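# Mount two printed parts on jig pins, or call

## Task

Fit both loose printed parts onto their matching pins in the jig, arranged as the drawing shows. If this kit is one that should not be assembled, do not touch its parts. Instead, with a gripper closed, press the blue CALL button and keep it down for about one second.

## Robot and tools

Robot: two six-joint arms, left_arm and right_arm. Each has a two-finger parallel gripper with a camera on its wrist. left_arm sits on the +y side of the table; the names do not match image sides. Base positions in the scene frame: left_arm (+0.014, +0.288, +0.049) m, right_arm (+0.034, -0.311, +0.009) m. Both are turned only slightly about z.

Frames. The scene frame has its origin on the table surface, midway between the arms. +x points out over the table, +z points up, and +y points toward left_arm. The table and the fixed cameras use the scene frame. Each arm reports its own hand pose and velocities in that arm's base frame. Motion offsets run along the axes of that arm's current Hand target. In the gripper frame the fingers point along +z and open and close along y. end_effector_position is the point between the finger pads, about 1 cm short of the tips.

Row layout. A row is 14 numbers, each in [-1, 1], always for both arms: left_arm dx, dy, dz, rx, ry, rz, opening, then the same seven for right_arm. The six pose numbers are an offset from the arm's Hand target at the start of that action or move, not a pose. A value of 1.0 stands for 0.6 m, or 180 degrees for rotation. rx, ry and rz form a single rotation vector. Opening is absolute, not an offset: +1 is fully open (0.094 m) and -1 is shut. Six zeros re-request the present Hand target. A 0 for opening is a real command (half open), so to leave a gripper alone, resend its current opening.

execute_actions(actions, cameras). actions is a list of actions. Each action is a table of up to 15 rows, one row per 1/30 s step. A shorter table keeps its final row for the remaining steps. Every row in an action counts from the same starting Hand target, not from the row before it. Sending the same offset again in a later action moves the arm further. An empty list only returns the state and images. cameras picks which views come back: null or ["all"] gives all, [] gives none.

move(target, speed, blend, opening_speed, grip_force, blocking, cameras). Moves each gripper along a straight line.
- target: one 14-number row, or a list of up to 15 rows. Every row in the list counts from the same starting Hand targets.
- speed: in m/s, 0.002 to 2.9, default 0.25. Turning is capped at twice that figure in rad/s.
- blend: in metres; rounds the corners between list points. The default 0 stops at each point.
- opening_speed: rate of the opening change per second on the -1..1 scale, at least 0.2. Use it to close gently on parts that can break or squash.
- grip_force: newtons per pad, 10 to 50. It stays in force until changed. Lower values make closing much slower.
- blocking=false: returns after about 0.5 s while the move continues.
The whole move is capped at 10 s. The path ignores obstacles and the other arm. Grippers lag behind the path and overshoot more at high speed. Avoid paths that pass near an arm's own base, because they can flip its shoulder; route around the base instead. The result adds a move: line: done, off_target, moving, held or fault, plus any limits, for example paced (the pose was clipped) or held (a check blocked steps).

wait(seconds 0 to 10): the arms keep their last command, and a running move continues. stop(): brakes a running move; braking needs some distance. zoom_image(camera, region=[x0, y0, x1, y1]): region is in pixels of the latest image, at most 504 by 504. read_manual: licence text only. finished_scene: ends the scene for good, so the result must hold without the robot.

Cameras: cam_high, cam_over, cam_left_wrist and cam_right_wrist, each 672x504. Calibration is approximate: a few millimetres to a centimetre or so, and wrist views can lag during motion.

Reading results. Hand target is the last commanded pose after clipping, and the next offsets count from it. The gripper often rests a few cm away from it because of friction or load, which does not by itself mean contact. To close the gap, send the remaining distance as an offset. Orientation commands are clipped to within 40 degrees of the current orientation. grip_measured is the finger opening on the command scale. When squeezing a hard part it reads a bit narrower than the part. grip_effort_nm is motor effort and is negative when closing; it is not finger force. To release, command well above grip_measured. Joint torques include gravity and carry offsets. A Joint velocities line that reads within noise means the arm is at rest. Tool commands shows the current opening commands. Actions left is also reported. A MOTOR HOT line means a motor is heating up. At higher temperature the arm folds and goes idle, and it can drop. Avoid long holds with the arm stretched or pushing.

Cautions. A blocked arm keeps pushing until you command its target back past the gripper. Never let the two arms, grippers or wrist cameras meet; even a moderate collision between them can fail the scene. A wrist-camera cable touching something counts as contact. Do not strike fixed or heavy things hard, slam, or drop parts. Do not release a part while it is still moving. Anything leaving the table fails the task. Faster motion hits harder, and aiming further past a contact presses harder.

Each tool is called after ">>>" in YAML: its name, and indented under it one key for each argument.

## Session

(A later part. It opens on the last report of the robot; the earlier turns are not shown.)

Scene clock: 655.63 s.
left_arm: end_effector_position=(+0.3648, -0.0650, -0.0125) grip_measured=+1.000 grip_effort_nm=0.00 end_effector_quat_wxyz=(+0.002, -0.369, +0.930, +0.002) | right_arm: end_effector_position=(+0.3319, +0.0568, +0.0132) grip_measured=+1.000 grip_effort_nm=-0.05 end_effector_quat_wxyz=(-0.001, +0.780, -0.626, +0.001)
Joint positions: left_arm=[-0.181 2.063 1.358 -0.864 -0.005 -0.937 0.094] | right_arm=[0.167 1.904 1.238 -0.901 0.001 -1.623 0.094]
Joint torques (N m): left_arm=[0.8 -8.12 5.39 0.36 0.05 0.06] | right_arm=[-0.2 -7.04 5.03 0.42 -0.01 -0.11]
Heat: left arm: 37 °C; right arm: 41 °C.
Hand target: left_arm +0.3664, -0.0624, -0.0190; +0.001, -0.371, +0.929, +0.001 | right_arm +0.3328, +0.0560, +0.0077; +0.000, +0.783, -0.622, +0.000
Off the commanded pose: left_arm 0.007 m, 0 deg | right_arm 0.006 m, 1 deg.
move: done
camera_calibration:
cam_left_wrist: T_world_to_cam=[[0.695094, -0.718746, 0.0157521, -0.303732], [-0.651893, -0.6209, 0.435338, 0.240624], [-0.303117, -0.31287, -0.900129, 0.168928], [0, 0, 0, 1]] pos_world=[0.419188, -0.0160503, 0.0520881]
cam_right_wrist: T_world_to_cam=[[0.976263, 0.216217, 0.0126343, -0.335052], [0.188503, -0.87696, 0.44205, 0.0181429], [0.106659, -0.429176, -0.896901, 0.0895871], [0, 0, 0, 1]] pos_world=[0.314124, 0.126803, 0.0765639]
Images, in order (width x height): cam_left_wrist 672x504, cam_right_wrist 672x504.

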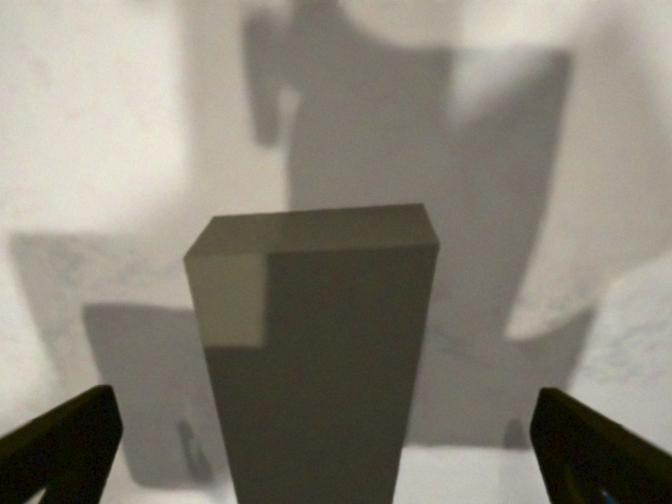

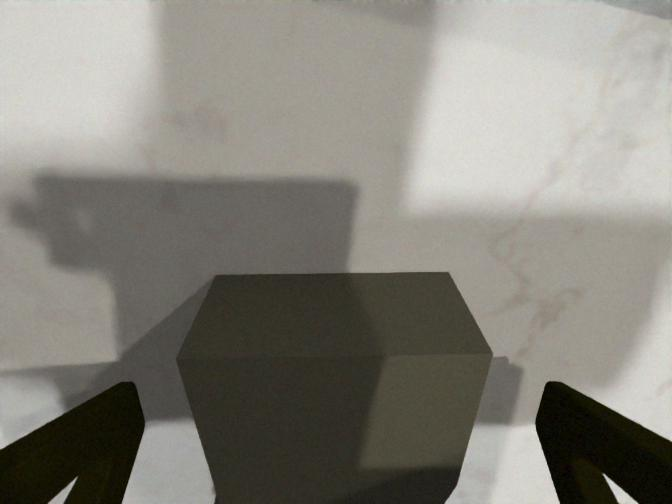

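>>> move:
  target: [0, 0.007, 0.016, 0, 0, 0, 1, 0, 0, 0.012, 0, 0, 0, 1]
  speed: 0.05
  cameras: ["cam_left_wrist","cam_right_wrist"]

Scene clock: 669.77 s.
left_arm: end_effector_position=(+0.3634, -0.0616, -0.0196) grip_measured=+1.000 grip_effort_nm=0.01 end_effector_quat_wxyz=(+0.005, -0.370, +0.929, +0.000) | right_arm: end_effector_position=(+0.3330, +0.0569, +0.0074) grip_measured=+1.000 grip_effort_nm=-0.05 end_effector_quat_wxyz=(-0.003, +0.780, -0.626, +0.003)
Joint positions: left_arm=[-0.173 2.063 1.326 -0.824 -0.005 -0.93 0.094] | right_arm=[0.167 1.913 1.225 -0.874 0.001 -1.623 0.094]
Joint torques (N m): left_arm=[0.65 -7.61 5.2 0.34 0.03 0.07] | right_arm=[-0.25 -6.86 4.82 0.41 0.01 -0.12]
Heat: left arm: 37 °C; right arm: 41 °C.
Hand target: left_arm +0.3635, -0.0592, -0.0286; +0.001, -0.371, +0.928, +0.001 | right_arm +0.3328, +0.0560, +0.0006; +0.000, +0.783, -0.622, +0.000
Off the commanded pose: left_arm 0.009 m, 1 deg | right_arm 0.007 m, 1 deg.
move: done
camera_calibration:
cam_left_wrist: T_world_to_cam=[[0.696298, -0.717428, 0.0216096, -0.300535], [-0.653813, -0.621559, 0.431501, 0.245482], [-0.296139, -0.314582, -0.901854, 0.160475], [0, 0, 0, 1]] pos_world=[0.417284, -0.012548, 0.0452943]
cam_right_wrist: T_world_to_cam=[[0.976197, 0.216208, 0.0171223, -0.336081], [0.186545, -0.877288, 0.442229, 0.0213344], [0.110635, -0.428509, -0.896739, 0.0829027], [0, 0, 0, 1]] pos_world=[0.314929, 0.126904, 0.0706618]
Images, in order (width x height): cam_left_wrist 672x504, cam_right_wrist 672x504.

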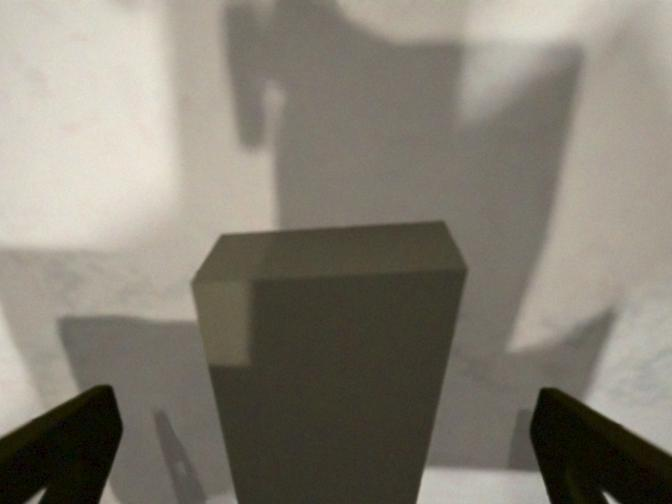

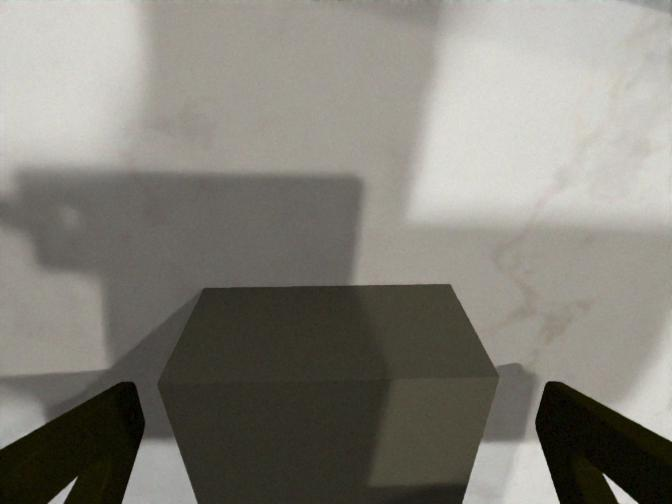

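>>> move:
  target: [0, 0, 0, 0, 0, 0, -0.3, 0, 0, 0, 0, 0, 0, -0.05]
  grip_force: 25
  cameras: ["cam_left_wrist","cam_right_wrist"]

Scene clock: 680.73 s.
left_arm: end_effector_position=(+0.3636, -0.0616, -0.0196) grip_measured=-0.085 grip_effort_nm=-0.47 end_effector_quat_wxyz=(+0.005, -0.370, +0.929, -0.001) | right_arm: end_effector_position=(+0.3331, +0.0569, +0.0074) grip_measured=+0.147 grip_effort_nm=-0.61 end_effector_quat_wxyz=(-0.003, +0.780, -0.626, +0.003)
Joint positions: left_arm=[-0.173 2.063 1.326 -0.824 -0.005 -0.93 0.043] | right_arm=[0.167 1.913 1.225 -0.874 0.001 -1.623 0.054]
Joint torques (N m): left_arm=[0.65 -7.66 5.12 0.33 0.03 0.05] | right_arm=[-0.21 -6.9 4.86 0.42 0 -0.14]
Heat: left arm: 37 °C; right arm: 42 °C.
Hand target: left_arm +0.3635, -0.0592, -0.0286; +0.001, -0.371, +0.929, +0.001 | right_arm +0.3328, +0.0560, +0.0006; +0.000, +0.783, -0.622, +0.000
Off the commanded pose: left_arm 0.009 m, 1 deg | right_arm 0.007 m, 1 deg.
grip_force (N): 25, 25
move: done
camera_calibration:
cam_left_wrist: T_world_to_cam=[[0.696043, -0.717656, 0.0222271, -0.300529], [-0.654353, -0.621295, 0.431063, 0.245795], [-0.295545, -0.314582, -0.902048, 0.160266], [0, 0, 0, 1]] pos_world=[0.417383, -0.0125482, 0.0452949]
cam_right_wrist: T_world_to_cam=[[0.97619, 0.216206, 0.0175783, -0.33623], [0.186349, -0.877337, 0.442215, 0.0214724], [0.111032, -0.42841, -0.896737, 0.0827965], [0, 0, 0, 1]] pos_world=[0.31503, 0.127004, 0.0706616]
Images, in order (width x height): cam_left_wrist 672x504, cam_right_wrist 672x504.

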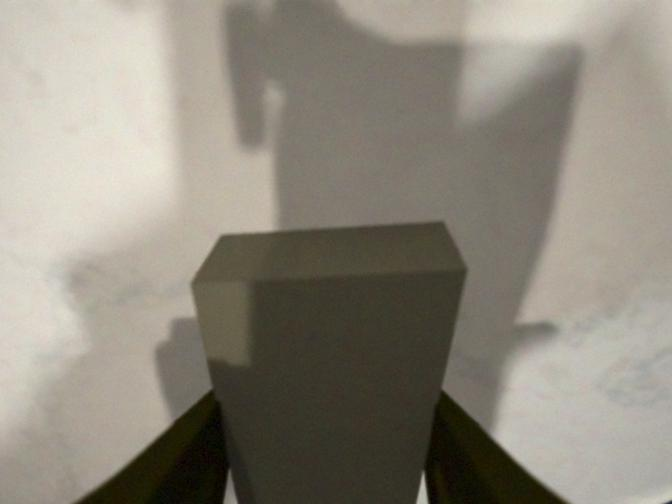

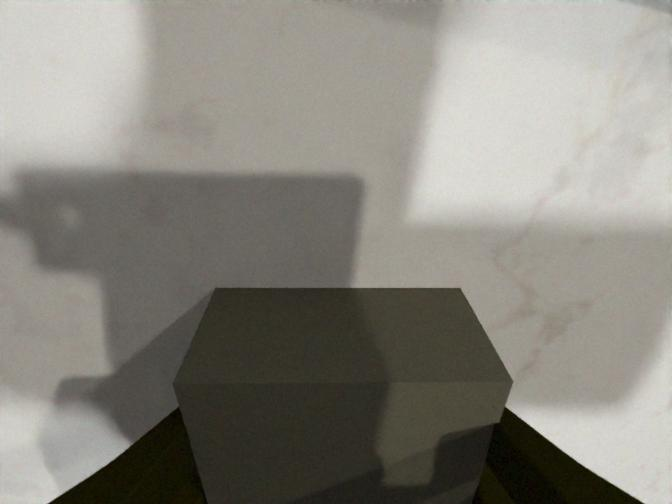

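>>> move:
  target:
    - [0,0,-0.1,0,0,0,-0.3, 0,0,-0.0957,0,0,0,-0.05]
    - [0,0,-0.1,0,0,0.2417,-0.3, -0.2847,-0.1113,-0.0957,0,0,0.0628,-0.05]
  speed: [0.1, 0.2]
  blend: [0.015, 0]

Scene clock: 739.67 s.
left_arm: end_effector_position=(+0.3532, -0.0598, +0.0090) grip_measured=-0.087 grip_effort_nm=-0.55 end_effector_quat_wxyz=(-0.027, +0.001, +1.000, +0.007) | right_arm: end_effector_position=(+0.3579, +0.2364, +0.0591) grip_measured=+0.147 grip_effort_nm=-0.61 end_effector_quat_wxyz=(-0.005, +0.721, -0.693, +0.002)
Joint positions: left_arm=[-0.173 2.038 1.411 -1 -0.004 -0.172 0.043] | right_arm=[0.582 2.199 1.869 -1.23 0.002 -1.029 0.054]
Joint torques (N m): left_arm=[0.59 -12.66 7.94 -0.14 0.02 0.07] | right_arm=[-0.06 -9.21 7.97 0.12 0.01 0.1]
Heat: left arm: 38 °C; right arm: 43 °C.
Hand target: left_arm +0.3635, -0.0593, +0.0314; +0.000, -0.001, +1.000, +0.001 | right_arm +0.3596, +0.2374, +0.0580; +0.000, +0.717, -0.697, +0.000
Off the commanded pose: left_arm 0.025 m, 3 deg | right_arm 0.002 m, 1 deg.
grip_force (N): 25, 25
move: off_target (left_arm)
camera_calibration:
cam_left_wrist: T_world_to_cam=[[0.0126303, -0.999917, 0.00255896, -0.0679798], [-0.872999, -0.00977923, 0.487624, 0.341059], [-0.487559, -0.00839281, -0.87305, 0.269509], [0, 0, 0, 1]] pos_world=[0.430004, -0.0623769, 0.0691605]
cam_right_wrist: T_world_to_cam=[[0.99901, 0.0401261, 0.0191822, -0.366714], [0.0276952, -0.898729, 0.43763, 0.213486], [0.0348, -0.436665, -0.898951, 0.232659], [0, 0, 0, 1]] pos_world=[0.352342, 0.308175, 0.122756]

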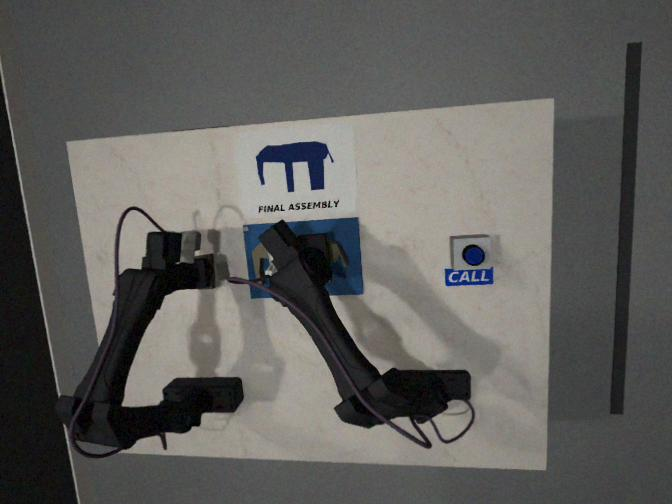

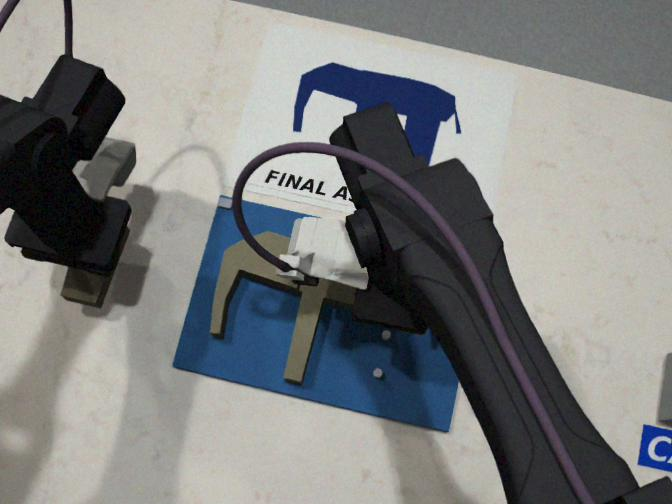

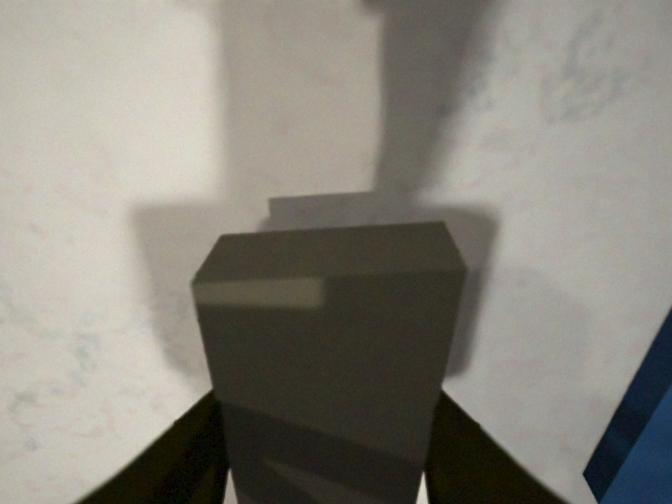

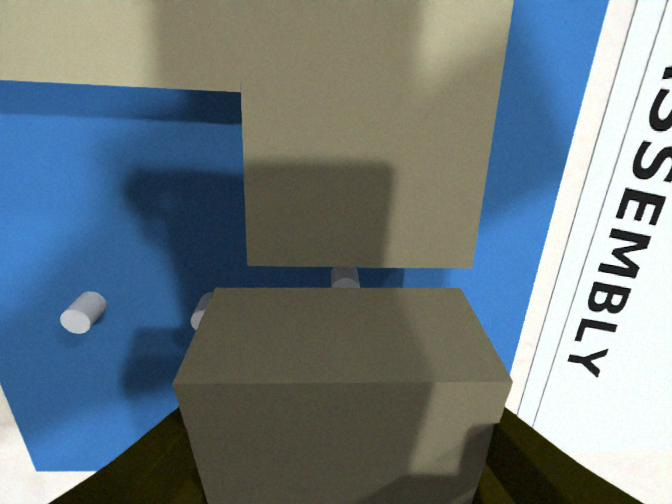

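>>> move:
  target: [0,0,0,0,0,0,-0.3, 0.003,-0.0097,0.0142,0,0,0,-0.05]
  speed: 0.05
  cameras: ["cam_right_wrist"]

>>> zoom_image:
  camera: "cam_right_wrist"
  region: [160, 200, 520, 420]

Scene clock: 765.07 s.
left_arm: end_effector_position=(+0.3532, -0.0598, +0.0090) grip_measured=-0.087 grip_effort_nm=-0.55 end_effector_quat_wxyz=(-0.027, +0.001, +1.000, +0.007) | right_arm: end_effector_position=(+0.3578, +0.2336, +0.0494) grip_measured=+0.147 grip_effort_nm=-0.61 end_effector_quat_wxyz=(+0.007, +0.719, -0.695, -0.001)
Joint positions: left_arm=[-0.173 2.038 1.411 -1 -0.004 -0.171 0.043] | right_arm=[0.577 2.223 1.869 -1.23 0.002 -1.029 0.054]
Joint torques (N m): left_arm=[0.59 -12.75 7.98 -0.13 0.02 0.06] | right_arm=[-0.62 -9.62 8.1 0.3 -0.02 -0.04]
Heat: left arm: 41 °C; right arm: 45 °C.
Hand target: left_arm +0.3635, -0.0593, +0.0314; +0.000, -0.001, +1.000, +0.001 | right_arm +0.3654, +0.2359, +0.0494; +0.000, +0.717, -0.697, +0.000
Off the commanded pose: left_arm 0.025 m, 3 deg | right_arm 0.008 m, 1 deg.
grip_force (N): 25, 25
move: off_target (left_arm)
camera_calibration:
cam_right_wrist: T_world_to_cam=[[0.999401, 0.0345659, -0.00140434, -0.364127], [0.0315184, -0.893053, 0.448846, 0.211914], [0.0142606, -0.448622, -0.893608, 0.232548], [0, 0, 0, 1]] pos_world=[0.353913, 0.306163, 0.112179]
Images, in order (width x height): cam_right_wrist 672x504.

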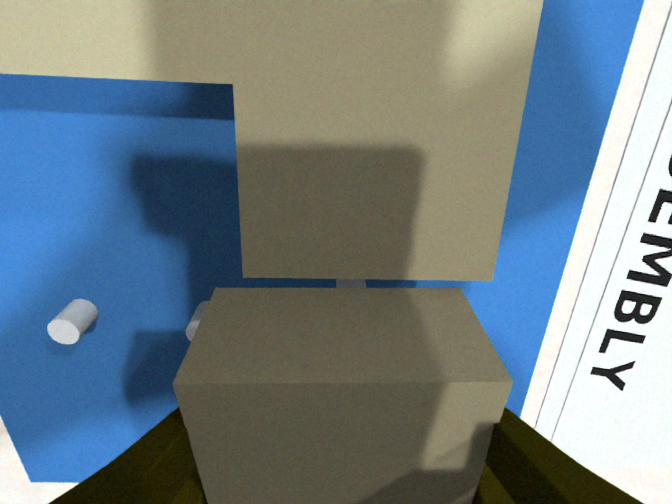

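Scaled by 1.400.

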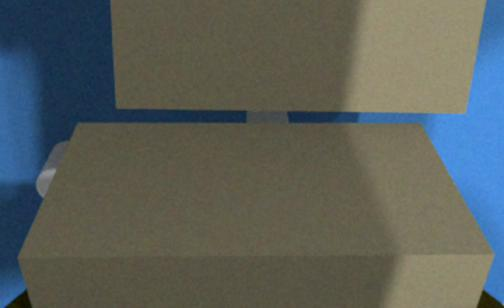

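>>> move:
  target: [0,0,0,0,0,0,-0.3, -0.002,-0.0125,0,0,0,0.0036,-0.05]
  speed: 0.05
  cameras: ["cam_right_wrist"]

>>> zoom_image:
  camera: "cam_right_wrist"
  region: [160, 200, 520, 420]

Scene clock: 786.40 s.
left_arm: end_effector_position=(+0.3532, -0.0598, +0.0090) grip_measured=-0.087 grip_effort_nm=-0.56 end_effector_quat_wxyz=(-0.027, +0.001, +1.000, +0.007) | right_arm: end_effector_position=(+0.3700, +0.2382, +0.0507) grip_measured=+0.147 grip_effort_nm=-0.61 end_effector_quat_wxyz=(-0.005, +0.717, -0.697, +0.002)
Joint positions: left_arm=[-0.173 2.038 1.411 -1 -0.004 -0.171 0.043] | right_arm=[0.57 2.253 1.924 -1.232 0.002 -1.029 0.054]
Joint torques (N m): left_arm=[0.64 -12.66 7.98 -0.13 0.05 0.06] | right_arm=[-0.57 -9.58 7.92 0.11 -0.01 0.03]
Heat: left arm: 42 °C; right arm: 44 °C.
Hand target: left_arm +0.3635, -0.0593, +0.0314; +0.000, -0.001, +1.000, +0.001 | right_arm +0.3728, +0.2372, +0.0495; +0.000, +0.714, -0.701, +0.000
Off the commanded pose: left_arm 0.025 m, 3 deg | right_arm 0.003 m, 1 deg.
grip_force (N): 25, 25
move: off_target (left_arm)
camera_calibration:
cam_right_wrist: T_world_to_cam=[[0.999433, 0.0279254, 0.0188049, -0.376029], [0.0168792, -0.898912, 0.437804, 0.222412], [0.0291298, -0.437238, -0.898874, 0.227682], [0, 0, 0, 1]] pos_world=[0.365429, 0.309981, 0.114356]
Images, in order (width x height): cam_right_wrist 672x504.

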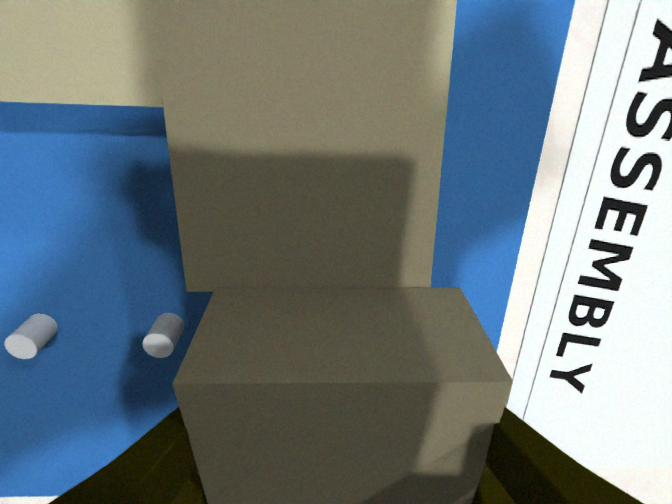

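Scaled by 1.400.

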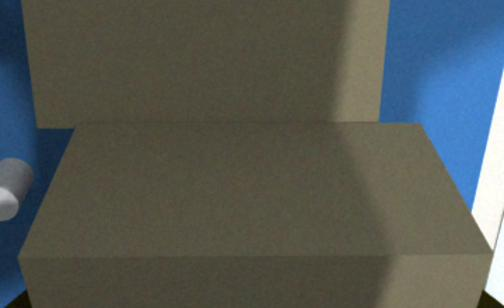

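>>> move:
  target: [0,0,0,0,0,0,-0.3, 0.0034,0.016,-0.005,0,0,0,-0.05]
  speed: 0.05
  cameras: ["cam_right_wrist"]

>>> zoom_image:
  camera: "cam_right_wrist"
  region: [160, 200, 520, 420]

Scene clock: 811.20 s.
left_arm: end_effector_position=(+0.3532, -0.0598, +0.0090) grip_measured=-0.087 grip_effort_nm=-0.55 end_effector_quat_wxyz=(-0.027, +0.001, +1.000, +0.007) | right_arm: end_effector_position=(+0.3684, +0.2370, +0.0485) grip_measured=+0.147 grip_effort_nm=-0.61 end_effector_quat_wxyz=(-0.001, +0.716, -0.698, +0.001)
Joint positions: left_arm=[-0.173 2.038 1.411 -1 -0.004 -0.171 0.043] | right_arm=[0.57 2.253 1.915 -1.23 0.002 -1.026 0.054]
Joint torques (N m): left_arm=[0.65 -12.67 7.91 -0.13 0.01 0.07] | right_arm=[0.18 -12.78 4.04 0.24 0 0.03]
Heat: left arm: 43 °C; right arm: 46 °C.
Hand target: left_arm +0.3635, -0.0593, +0.0314; +0.000, -0.001, +1.000, +0.001 | right_arm +0.3633, +0.2350, +0.0525; +0.000, +0.714, -0.701, +0.000
Off the commanded pose: left_arm 0.025 m, 3 deg | right_arm 0.007 m, 0 deg.
grip_force (N): 25, 25
move: off_target (left_arm)
camera_calibration:
cam_right_wrist: T_world_to_cam=[[0.999596, 0.0253598, 0.0128595, -0.373451], [0.017079, -0.897086, 0.441526, 0.221746], [0.0227331, -0.441128, -0.897156, 0.228463], [0, 0, 0, 1]] pos_world=[0.36432, 0.309177, 0.111863]
Images, in order (width x height): cam_right_wrist 672x504.

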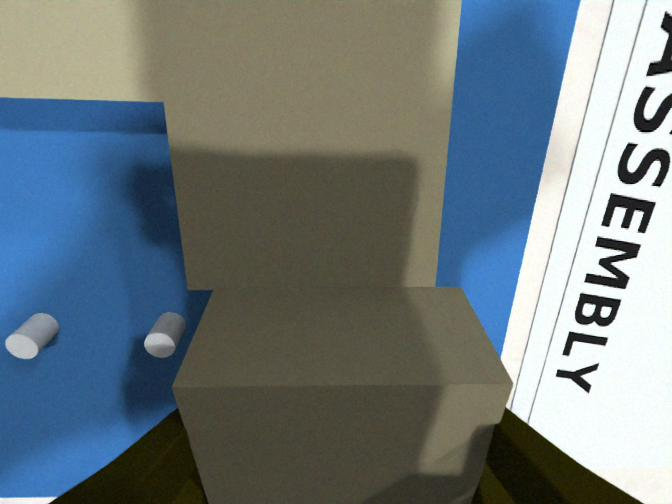

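Scaled by 1.400.

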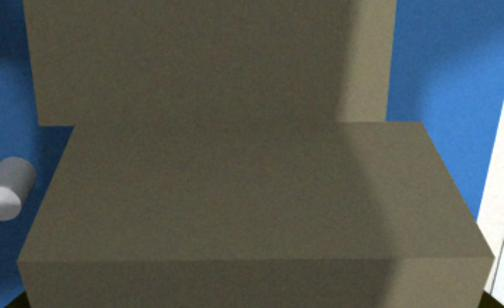

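>>> move:
  target:
    - [0,0,0,0,0,0,-0.3, -0.0003,0.0013,-0.0333,0,0,0,-0.05]
    - [0,0,0,0,0,0,-0.3, -0.0003,0.0013,0.0108,0,0,0,-0.05]
  speed: 0.08
  cameras: ["cam_right_wrist"]

>>> zoom_image:
  camera: "cam_right_wrist"
  region: [160, 200, 520, 420]

Scene clock: 840.30 s.
left_arm: end_effector_position=(+0.3532, -0.0598, +0.0090) grip_measured=-0.087 grip_effort_nm=-0.56 end_effector_quat_wxyz=(-0.027, +0.001, +1.000, +0.007) | right_arm: end_effector_position=(+0.3593, +0.2311, +0.0382) grip_measured=+0.147 grip_effort_nm=-0.61 end_effector_quat_wxyz=(+0.017, +0.716, -0.698, -0.003)
Joint positions: left_arm=[-0.173 2.038 1.411 -1 -0.004 -0.171 0.043] | right_arm=[0.57 2.253 1.874 -1.227 0.002 -1.026 0.054]
Joint torques (N m): left_arm=[0.66 -12.63 7.91 -0.14 0.03 0.07] | right_arm=[0.21 -12.78 5.3 0.3 -0.03 0.08]
Heat: left arm: 44 °C; right arm: 50 °C.
Hand target: left_arm +0.3635, -0.0593, +0.0314; +0.000, -0.001, +1.000, +0.001 | right_arm +0.3626, +0.2352, +0.0461; +0.000, +0.714, -0.701, +0.000
Off the commanded pose: left_arm 0.025 m, 3 deg | right_arm 0.009 m, 2 deg.
grip_force (N): 25, 25
move: off_target (left_arm)
camera_calibration:
cam_right_wrist: T_world_to_cam=[[0.999508, 0.0244741, -0.0195988, -0.362697], [0.0307444, -0.887696, 0.459403, 0.213331], [-0.00615433, -0.459779, -0.888012, 0.231207], [0, 0, 0, 1]] pos_world=[0.357383, 0.304554, 0.100201]
Images, in order (width x height): cam_right_wrist 672x504.

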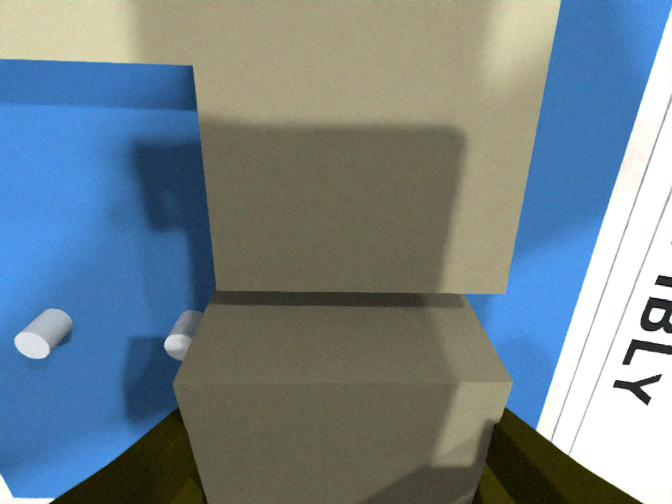

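Scaled by 1.400.

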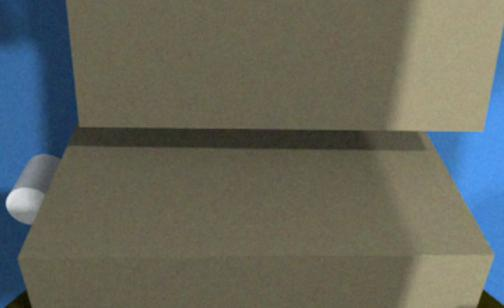

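>>> move:
  target:
    - [0,0,0,0,0,0,-0.3, -0.0016,-0.0015,-0.1233,0,0,0,-0.05]
    - [0,0,0,0,0,0,-0.3, -0.0016,-0.0015,-0.01,0,0,0,-0.05]
  speed: 0.25
  cameras: ["cam_right_wrist"]

>>> zoom_image:
  camera: "cam_right_wrist"
  region: [160, 200, 520, 420]

Scene clock: 870.47 s.
left_arm: end_effector_position=(+0.3532, -0.0598, +0.0090) grip_measured=-0.087 grip_effort_nm=-0.55 end_effector_quat_wxyz=(-0.027, +0.001, +1.000, +0.007) | right_arm: end_effector_position=(+0.3608, +0.2321, +0.0462) grip_measured=+0.146 grip_effort_nm=-0.61 end_effector_quat_wxyz=(+0.015, +0.716, -0.698, -0.002)
Joint positions: left_arm=[-0.173 2.038 1.411 -1 -0.004 -0.171 0.043] | right_arm=[0.57 2.251 1.903 -1.253 0.002 -1.025 0.054]
Joint torques (N m): left_arm=[0.65 -12.75 7.88 -0.14 0.03 0.05] | right_arm=[0.38 -12.31 5.29 0.36 -0.01 0.08]
Heat: left arm: 45 °C; right arm: 52 °C.
Hand target: left_arm +0.3635, -0.0593, +0.0314; +0.000, -0.001, +1.000, +0.001 | right_arm +0.3635, +0.2362, +0.0519; +0.000, +0.714, -0.701, +0.000
Off the commanded pose: left_arm 0.025 m, 3 deg | right_arm 0.008 m, 2 deg.
grip_force (N): 25, 25
move: off_target (left_arm)
camera_calibration:
cam_right_wrist: T_world_to_cam=[[0.999587, 0.0241001, -0.01565, -0.364203], [0.0285902, -0.888826, 0.457351, 0.211625], [-0.00288796, -0.45761, -0.889148, 0.237062], [0, 0, 0, 1]] pos_world=[0.358687, 0.305357, 0.108296]
Images, in order (width x height): cam_right_wrist 672x504.

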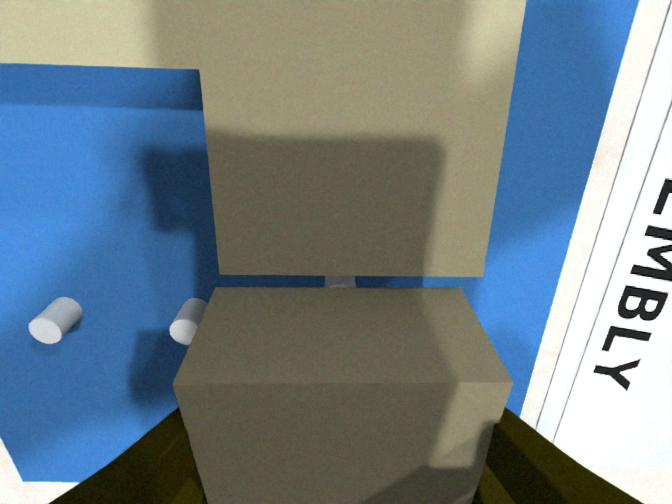

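Scaled by 1.400.

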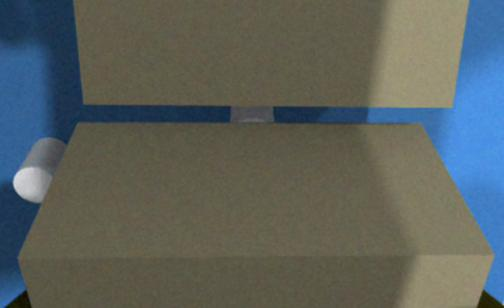

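>>> move:
  target: [0,0,0,0,0,0,-0.3, -0.0074,-0.0048,0,0,0,0,-0.05]
  speed: 0.1
  cameras: ["cam_right_wrist"]

>>> zoom_image:
  camera: "cam_right_wrist"
  region: [160, 200, 520, 420]

Scene clock: 887.17 s.
left_arm: end_effector_position=(+0.3532, -0.0598, +0.0090) grip_measured=-0.087 grip_effort_nm=-0.55 end_effector_quat_wxyz=(-0.027, +0.001, +1.000, +0.007) | right_arm: end_effector_position=(+0.3607, +0.2326, +0.0462) grip_measured=+0.146 grip_effort_nm=-0.61 end_effector_quat_wxyz=(+0.015, +0.714, -0.700, -0.002)
Joint positions: left_arm=[-0.173 2.038 1.411 -1 -0.004 -0.171 0.043] | right_arm=[0.571 2.251 1.903 -1.252 0.002 -1.02 0.054]
Joint torques (N m): left_arm=[0.62 -12.75 7.94 -0.13 0.03 0.06] | right_arm=[0.68 -10.84 8.01 0.26 -0.02 0.06]
Heat: left arm: 45 °C; right arm: 50 °C.
Hand target: left_arm +0.3635, -0.0593, +0.0314; +0.000, -0.001, +1.000, +0.001 | right_arm +0.3662, +0.2407, +0.0519; +0.000, +0.714, -0.701, +0.000
Off the commanded pose: left_arm 0.025 m, 3 deg | right_arm 0.011 m, 2 deg.
grip_force (N): 25, 25
move: off_target (left_arm, right_arm)
camera_calibration:
cam_right_wrist: T_world_to_cam=[[0.999682, 0.0203455, -0.0148979, -0.363279], [0.0249062, -0.889076, 0.457082, 0.213496], [-0.00394583, -0.457307, -0.8893, 0.237595], [0, 0, 0, 1]] pos_world=[0.358784, 0.305859, 0.108295]
Images, in order (width x height): cam_right_wrist 672x504.

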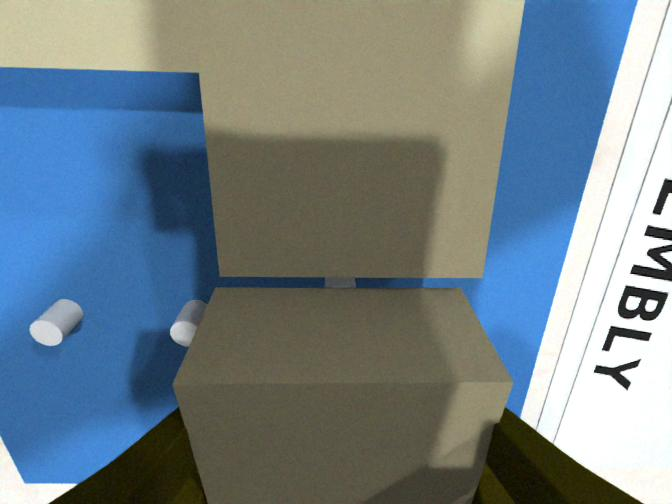

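Scaled by 1.400.

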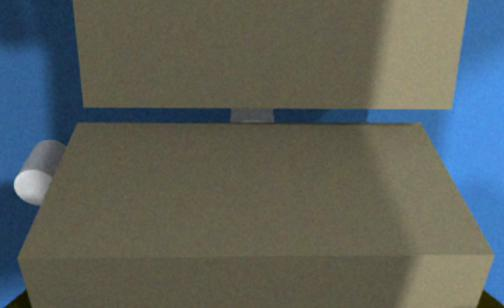

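>>> move:
  target:
    - [0,0,0,0,0,0,-0.3, 0.0881,0.0033,0.0115,0,0,0,-0.05]
    - [0,0,0,0,0,0,-0.3, 0.0073,0.0018,0.0182,0,0,0,-0.05]
  speed: 0.15
  cameras: ["cam_right_wrist"]

>>> zoom_image:
  camera: "cam_right_wrist"
  region: [160, 200, 520, 420]

Scene clock: 909.40 s.
left_arm: end_effector_position=(+0.3532, -0.0598, +0.0090) grip_measured=-0.087 grip_effort_nm=-0.55 end_effector_quat_wxyz=(-0.027, +0.001, +1.000, +0.007) | right_arm: end_effector_position=(+0.3626, +0.2346, +0.0409) grip_measured=+0.146 grip_effort_nm=-0.61 end_effector_quat_wxyz=(-0.001, +0.719, -0.695, +0.007)
Joint positions: left_arm=[-0.173 2.038 1.411 -1 -0.004 -0.171 0.043] | right_arm=[0.577 2.228 1.844 -1.182 0.013 -1.028 0.054]
Joint torques (N m): left_arm=[0.68 -12.66 7.88 -0.12 0.04 0.05] | right_arm=[-0.51 -9.62 7.98 0.11 -0.14 0.1]
Heat: left arm: 45 °C; right arm: 49 °C.
Hand target: left_arm +0.3635, -0.0593, +0.0314; +0.000, -0.001, +1.000, +0.001 | right_arm +0.3651, +0.2363, +0.0410; +0.000, +0.714, -0.700, +0.000
Off the commanded pose: left_arm 0.025 m, 3 deg | right_arm 0.003 m, 1 deg.
grip_force (N): 25, 25
move: off_target (left_arm)
camera_calibration:
cam_right_wrist: T_world_to_cam=[[0.999238, 0.0337302, 0.0196519, -0.369662], [0.0213245, -0.893299, 0.448958, 0.220222], [0.0326985, -0.448196, -0.893337, 0.218589], [0, 0, 0, 1]] pos_world=[0.357536, 0.307164, 0.103668]
Images, in order (width x height): cam_right_wrist 672x504.

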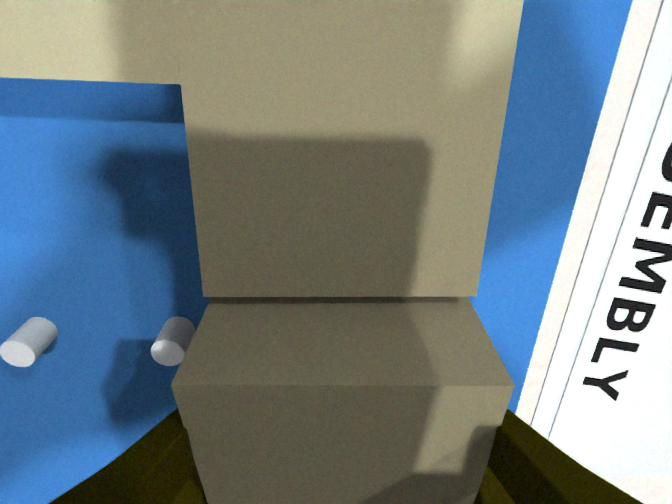

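Scaled by 1.400.

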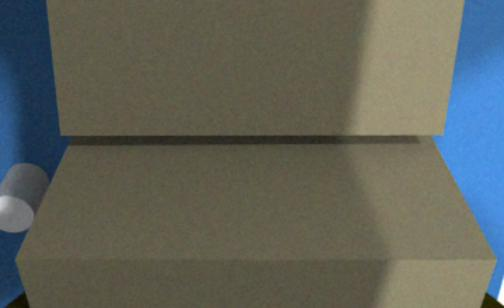

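>>> move:
  target:
    - [0,0,0,0,0,0,-0.3, 0.075,0.0014,0,0,0,0,-0.05]
    - [0,0,0,0,0,0,-0.3, -0.0032,0.0006,0.0067,0,0,0,-0.05]
  speed: 0.15
  cameras: ["cam_right_wrist"]

>>> zoom_image:
  camera: "cam_right_wrist"
  region: [160, 200, 520, 420]

Scene clock: 933.60 s.
left_arm: end_effector_position=(+0.3532, -0.0598, +0.0090) grip_measured=-0.087 grip_effort_nm=-0.55 end_effector_quat_wxyz=(-0.027, +0.001, +1.000, +0.007) | right_arm: end_effector_position=(+0.3631, +0.2360, +0.0370) grip_measured=+0.145 grip_effort_nm=-0.61 end_effector_quat_wxyz=(-0.002, +0.719, -0.695, +0.008)
Joint positions: left_arm=[-0.173 2.038 1.411 -1 -0.004 -0.171 0.043] | right_arm=[0.58 2.233 1.837 -1.168 0.014 -1.024 0.054]
Joint torques (N m): left_arm=[0.66 -12.68 7.94 -0.13 0.04 0.08] | right_arm=[-0.5 -9.62 7.97 0.11 -0.18 0.07]
Heat: left arm: 46 °C; right arm: 49 °C.
Hand target: left_arm +0.3635, -0.0593, +0.0314; +0.000, -0.001, +1.000, +0.001 | right_arm +0.3648, +0.2382, +0.0370; +0.000, +0.714, -0.701, +0.000
Off the commanded pose: left_arm 0.025 m, 3 deg | right_arm 0.003 m, 1 deg.
grip_force (N): 25, 25
move: off_target (left_arm)
camera_calibration:
cam_right_wrist: T_world_to_cam=[[0.999231, 0.0323017, 0.0222371, -0.369948], [0.0188975, -0.893479, 0.448707, 0.224164], [0.0343623, -0.447941, -0.893402, 0.215048], [0, 0, 0, 1]] pos_world=[0.358038, 0.308565, 0.0997667]
Images, in order (width x height): cam_right_wrist 672x504.

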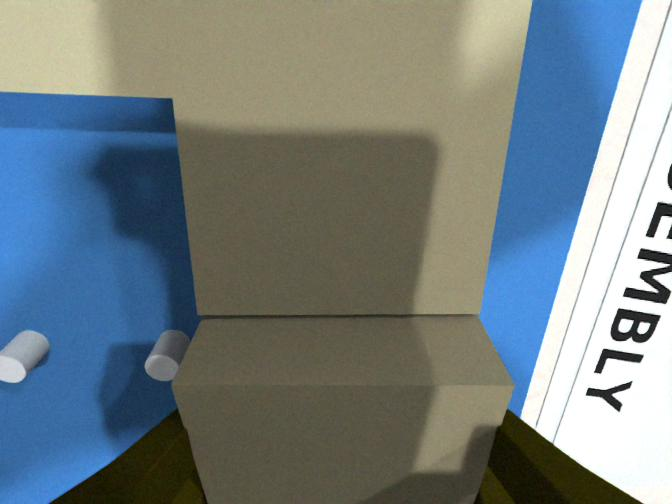

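Scaled by 1.400.

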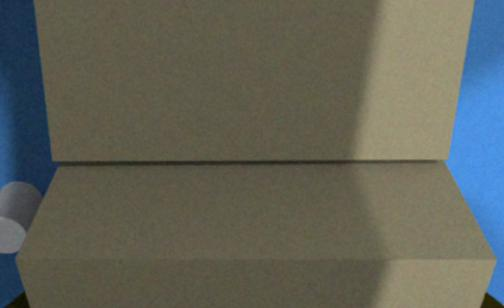

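>>> move:
  target: [0,0,0,0,0,0,-0.3, -0.0005,0.0008,0.0158,0,0,0,-0.05]
  speed: 0.05
  cameras: ["cam_right_wrist"]

>>> zoom_image:
  camera: "cam_right_wrist"
  region: [160, 200, 520, 420]

Scene clock: 953.40 s.
left_arm: end_effector_position=(+0.3532, -0.0598, +0.0090) grip_measured=-0.087 grip_effort_nm=-0.56 end_effector_quat_wxyz=(-0.027, +0.001, +1.000, +0.007) | right_arm: end_effector_position=(+0.3631, +0.2361, +0.0370) grip_measured=+0.145 grip_effort_nm=-0.61 end_effector_quat_wxyz=(-0.002, +0.718, -0.696, +0.007)
Joint positions: left_arm=[-0.173 2.038 1.411 -1 -0.004 -0.171 0.043] | right_arm=[0.58 2.233 1.837 -1.168 0.013 -1.022 0.054]
Joint torques (N m): left_arm=[0.68 -12.75 7.95 -0.12 0.03 0.07] | right_arm=[-0.27 -9.21 5.71 0.42 -0.13 0.1]
Heat: left arm: 46 °C; right arm: 50 °C.
Hand target: left_arm +0.3635, -0.0593, +0.0314; +0.000, -0.001, +1.000, +0.001 | right_arm +0.3643, +0.2385, +0.0275; +0.000, +0.714, -0.701, +0.000
Off the commanded pose: left_arm 0.025 m, 3 deg | right_arm 0.010 m, 1 deg.
grip_force (N): 25, 25
move: off_target (left_arm)
camera_calibration:
cam_right_wrist: T_world_to_cam=[[0.999287, 0.0307733, 0.0218786, -0.369462], [0.0177154, -0.893823, 0.448069, 0.224848], [0.0333442, -0.447362, -0.893731, 0.215311], [0, 0, 0, 1]] pos_world=[0.358036, 0.308666, 0.0997661]
Images, in order (width x height): cam_right_wrist 672x504.

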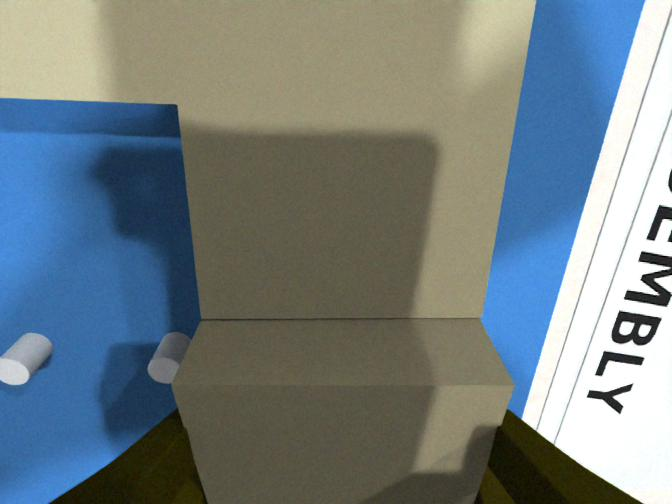

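Scaled by 1.400.

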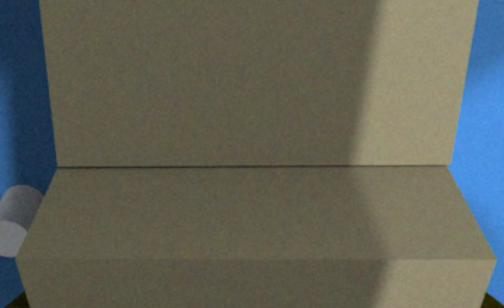

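>>> move:
  target: [0,0,0,0,0,0,-0.3, 0.0005,0,0.008,0,0,0,-0.05]
  speed: 0.05
  cameras: ["cam_right_wrist"]

>>> zoom_image:
  camera: "cam_right_wrist"
  region: [160, 200, 520, 420]

Scene clock: 963.87 s.
left_arm: end_effector_position=(+0.3532, -0.0598, +0.0090) grip_measured=-0.087 grip_effort_nm=-0.55 end_effector_quat_wxyz=(-0.027, +0.001, +1.000, +0.007) | right_arm: end_effector_position=(+0.3627, +0.2359, +0.0312) grip_measured=+0.145 grip_effort_nm=-0.61 end_effector_quat_wxyz=(+0.001, +0.718, -0.696, +0.006)
Joint positions: left_arm=[-0.173 2.038 1.411 -1 -0.004 -0.171 0.043] | right_arm=[0.58 2.242 1.828 -1.156 0.013 -1.022 0.054]
Joint torques (N m): left_arm=[0.64 -12.7 7.91 -0.15 0.02 0.07] | right_arm=[-0.28 -9.62 5.37 0.47 -0.13 0.06]
Heat: left arm: 46 °C; right arm: 50 °C.
Hand target: left_arm +0.3635, -0.0593, +0.0314; +0.000, -0.001, +1.000, +0.001 | right_arm +0.3643, +0.2381, +0.0227; +0.000, +0.714, -0.701, +0.000
Off the commanded pose: left_arm 0.025 m, 3 deg | right_arm 0.009 m, 1 deg.
grip_force (N): 25, 25
move: off_target (left_arm)
camera_calibration:
cam_right_wrist: T_world_to_cam=[[0.9994, 0.0303664, 0.0166723, -0.368751], [0.0195883, -0.892302, 0.451014, 0.226115], [0.0285724, -0.450417, -0.892361, 0.212476], [0, 0, 0, 1]] pos_world=[0.358029, 0.308663, 0.0937721]
Images, in order (width x height): cam_right_wrist 672x504.

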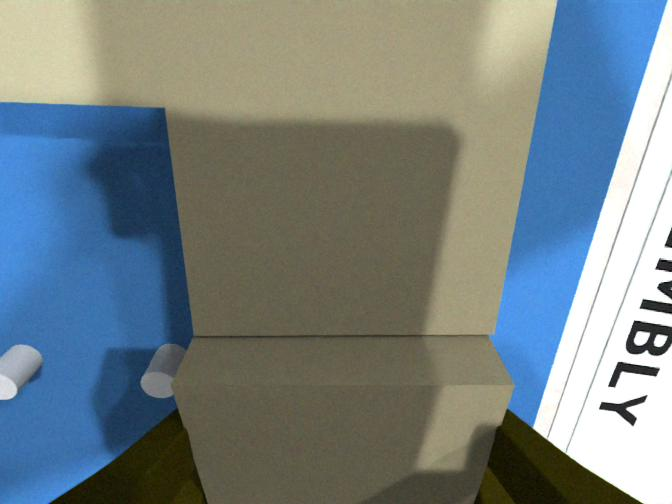

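Scaled by 1.400.

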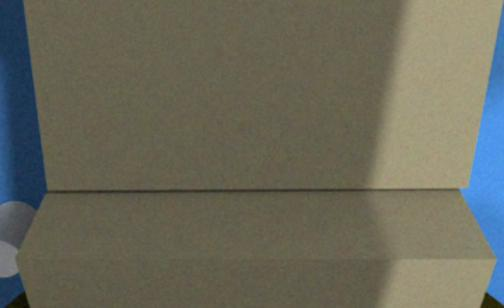

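>>> move:
  target: [0,0,0,0,0,0,-0.3, 0.0008,0,0.011,0,0,0,-0.05]
  speed: 0.04
  cameras: ["cam_right_wrist"]

>>> zoom_image:
  camera: "cam_right_wrist"
  region: [160, 240, 520, 460]

Scene clock: 975.20 s.
left_arm: end_effector_position=(+0.3532, -0.0598, +0.0090) grip_measured=-0.087 grip_effort_nm=-0.55 end_effector_quat_wxyz=(-0.027, +0.001, +1.000, +0.007) | right_arm: end_effector_position=(+0.3631, +0.2358, +0.0244) grip_measured=+0.145 grip_effort_nm=-0.61 end_effector_quat_wxyz=(+0.000, +0.718, -0.696, +0.007)
Joint positions: left_arm=[-0.173 2.038 1.411 -1 -0.004 -0.171 0.043] | right_arm=[0.579 2.247 1.809 -1.13 0.013 -1.022 0.054]
Joint torques (N m): left_arm=[0.54 -12.71 7.98 -0.14 0.04 0.05] | right_arm=[-0.32 -9.62 5.31 0.46 -0.15 0.07]
Heat: left arm: 46 °C; right arm: 50 °C.
Hand target: left_arm +0.3635, -0.0593, +0.0314; +0.000, -0.001, +1.000, +0.001 | right_arm +0.3643, +0.2376, +0.0160; +0.000, +0.714, -0.701, +0.000
Off the commanded pose: left_arm 0.025 m, 3 deg | right_arm 0.009 m, 1 deg.
grip_force (N): 25, 25
move: off_target (left_arm)
camera_calibration:
cam_right_wrist: T_world_to_cam=[[0.9994, 0.029622, 0.0179422, -0.368914], [0.0183764, -0.892712, 0.450253, 0.229579], [0.0293546, -0.449653, -0.892721, 0.20591], [0, 0, 0, 1]] pos_world=[0.35843, 0.308464, 0.0870706]
Images, in order (width x height): cam_right_wrist 672x504.

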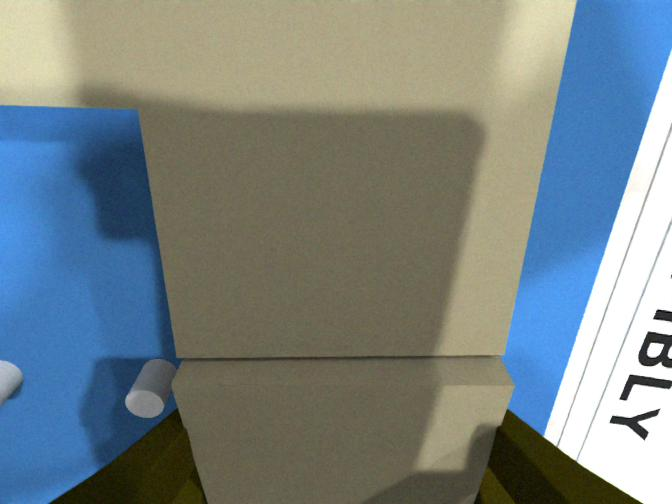

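Scaled by 1.400.

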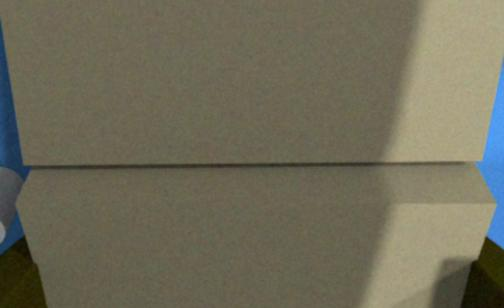

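>>> move:
  target: [0,0,0,0,0,0,-0.3, 0,0.0005,0.0085,0,0,0,-0.05]
  speed: 0.03
  cameras: ["cam_right_wrist"]

>>> zoom_image:
  camera: "cam_right_wrist"
  region: [160, 240, 520, 460]

Scene clock: 982.97 s.
left_arm: end_effector_position=(+0.3532, -0.0598, +0.0090) grip_measured=-0.087 grip_effort_nm=-0.56 end_effector_quat_wxyz=(-0.027, +0.001, +1.000, +0.007) | right_arm: end_effector_position=(+0.3630, +0.2357, +0.0213) grip_measured=+0.145 grip_effort_nm=-0.61 end_effector_quat_wxyz=(-0.001, +0.718, -0.696, +0.007)
Joint positions: left_arm=[-0.173 2.038 1.411 -1 -0.004 -0.171 0.043] | right_arm=[0.579 2.247 1.797 -1.116 0.013 -1.022 0.054]
Joint torques (N m): left_arm=[0.68 -12.71 7.94 -0.14 0.04 0.07] | right_arm=[-0.27 -9.39 5.14 0.49 -0.12 0.07]
Heat: left arm: 46 °C; right arm: 49 °C.
Hand target: left_arm +0.3635, -0.0593, +0.0314; +0.000, -0.001, +1.000, +0.001 | right_arm +0.3641, +0.2377, +0.0110; +0.000, +0.714, -0.701, +0.000
Off the commanded pose: left_arm 0.025 m, 3 deg | right_arm 0.011 m, 1 deg.
grip_force (N): 25, 25
move: off_target (left_arm, right_arm)
camera_calibration:
cam_right_wrist: T_world_to_cam=[[0.999368, 0.0296263, 0.0196245, -0.368791], [0.0176546, -0.893182, 0.449349, 0.231326], [0.0308408, -0.448719, -0.893141, 0.202406], [0, 0, 0, 1]] pos_world=[0.358232, 0.308365, 0.0840687]
Images, in order (width x height): cam_right_wrist 672x504.

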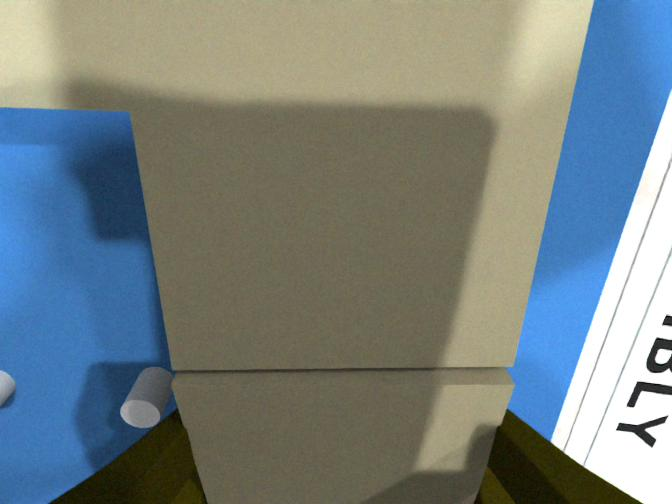

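Scaled by 1.400.

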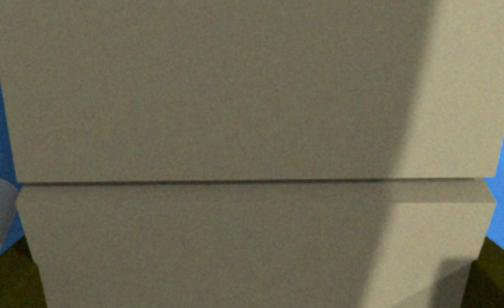

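>>> move:
  target: [0,0,0,0,0,0,-0.3, 0,0.0005,0.0055,0,0,0,-0.05]
  speed: 0.03
  cameras: ["cam_right_wrist"]

>>> zoom_image:
  camera: "cam_right_wrist"
  region: [160, 240, 520, 460]

Scene clock: 990.43 s.
left_arm: end_effector_position=(+0.3532, -0.0598, +0.0090) grip_measured=-0.087 grip_effort_nm=-0.56 end_effector_quat_wxyz=(-0.027, +0.001, +1.000, +0.007) | right_arm: end_effector_position=(+0.3629, +0.2356, +0.0201) grip_measured=+0.145 grip_effort_nm=-0.61 end_effector_quat_wxyz=(-0.001, +0.718, -0.696, +0.007)
Joint positions: left_arm=[-0.173 2.038 1.411 -1 -0.004 -0.171 0.043] | right_arm=[0.579 2.247 1.792 -1.11 0.013 -1.022 0.054]
Joint torques (N m): left_arm=[0.69 -12.62 7.99 -0.12 0.04 0.07] | right_arm=[-0.21 -9.21 4.82 0.55 -0.13 0.06]
Heat: left arm: 47 °C; right arm: 49 °C.
Hand target: left_arm +0.3635, -0.0593, +0.0314; +0.000, -0.001, +1.000, +0.001 | right_arm +0.3637, +0.2376, +0.0077; +0.000, +0.714, -0.701, +0.000
Off the commanded pose: left_arm 0.025 m, 3 deg | right_arm 0.013 m, 1 deg.
grip_force (N): 25, 25
move: off_target (left_arm, right_arm)
camera_calibration:
cam_right_wrist: T_world_to_cam=[[0.999358, 0.0295652, 0.0202192, -0.368692], [0.0173455, -0.893368, 0.448991, 0.231976], [0.0313377, -0.448353, -0.893307, 0.201015], [0, 0, 0, 1]] pos_world=[0.358132, 0.308266, 0.082868]
Images, in order (width x height): cam_right_wrist 672x504.

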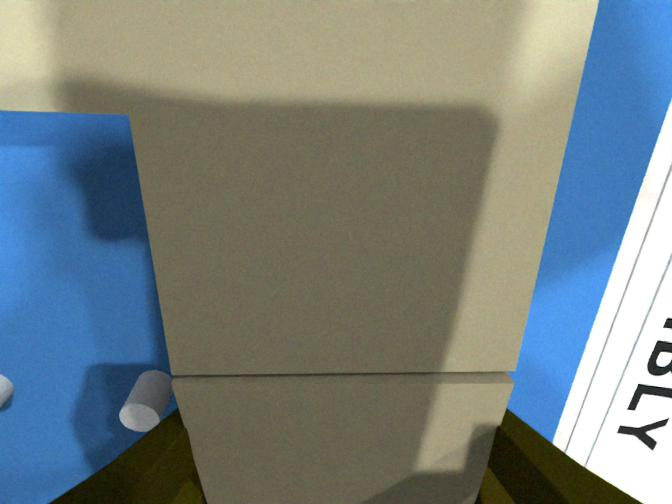

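Scaled by 1.400.

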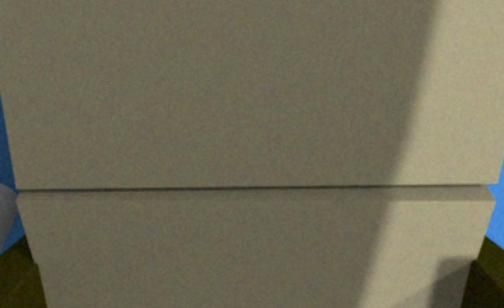

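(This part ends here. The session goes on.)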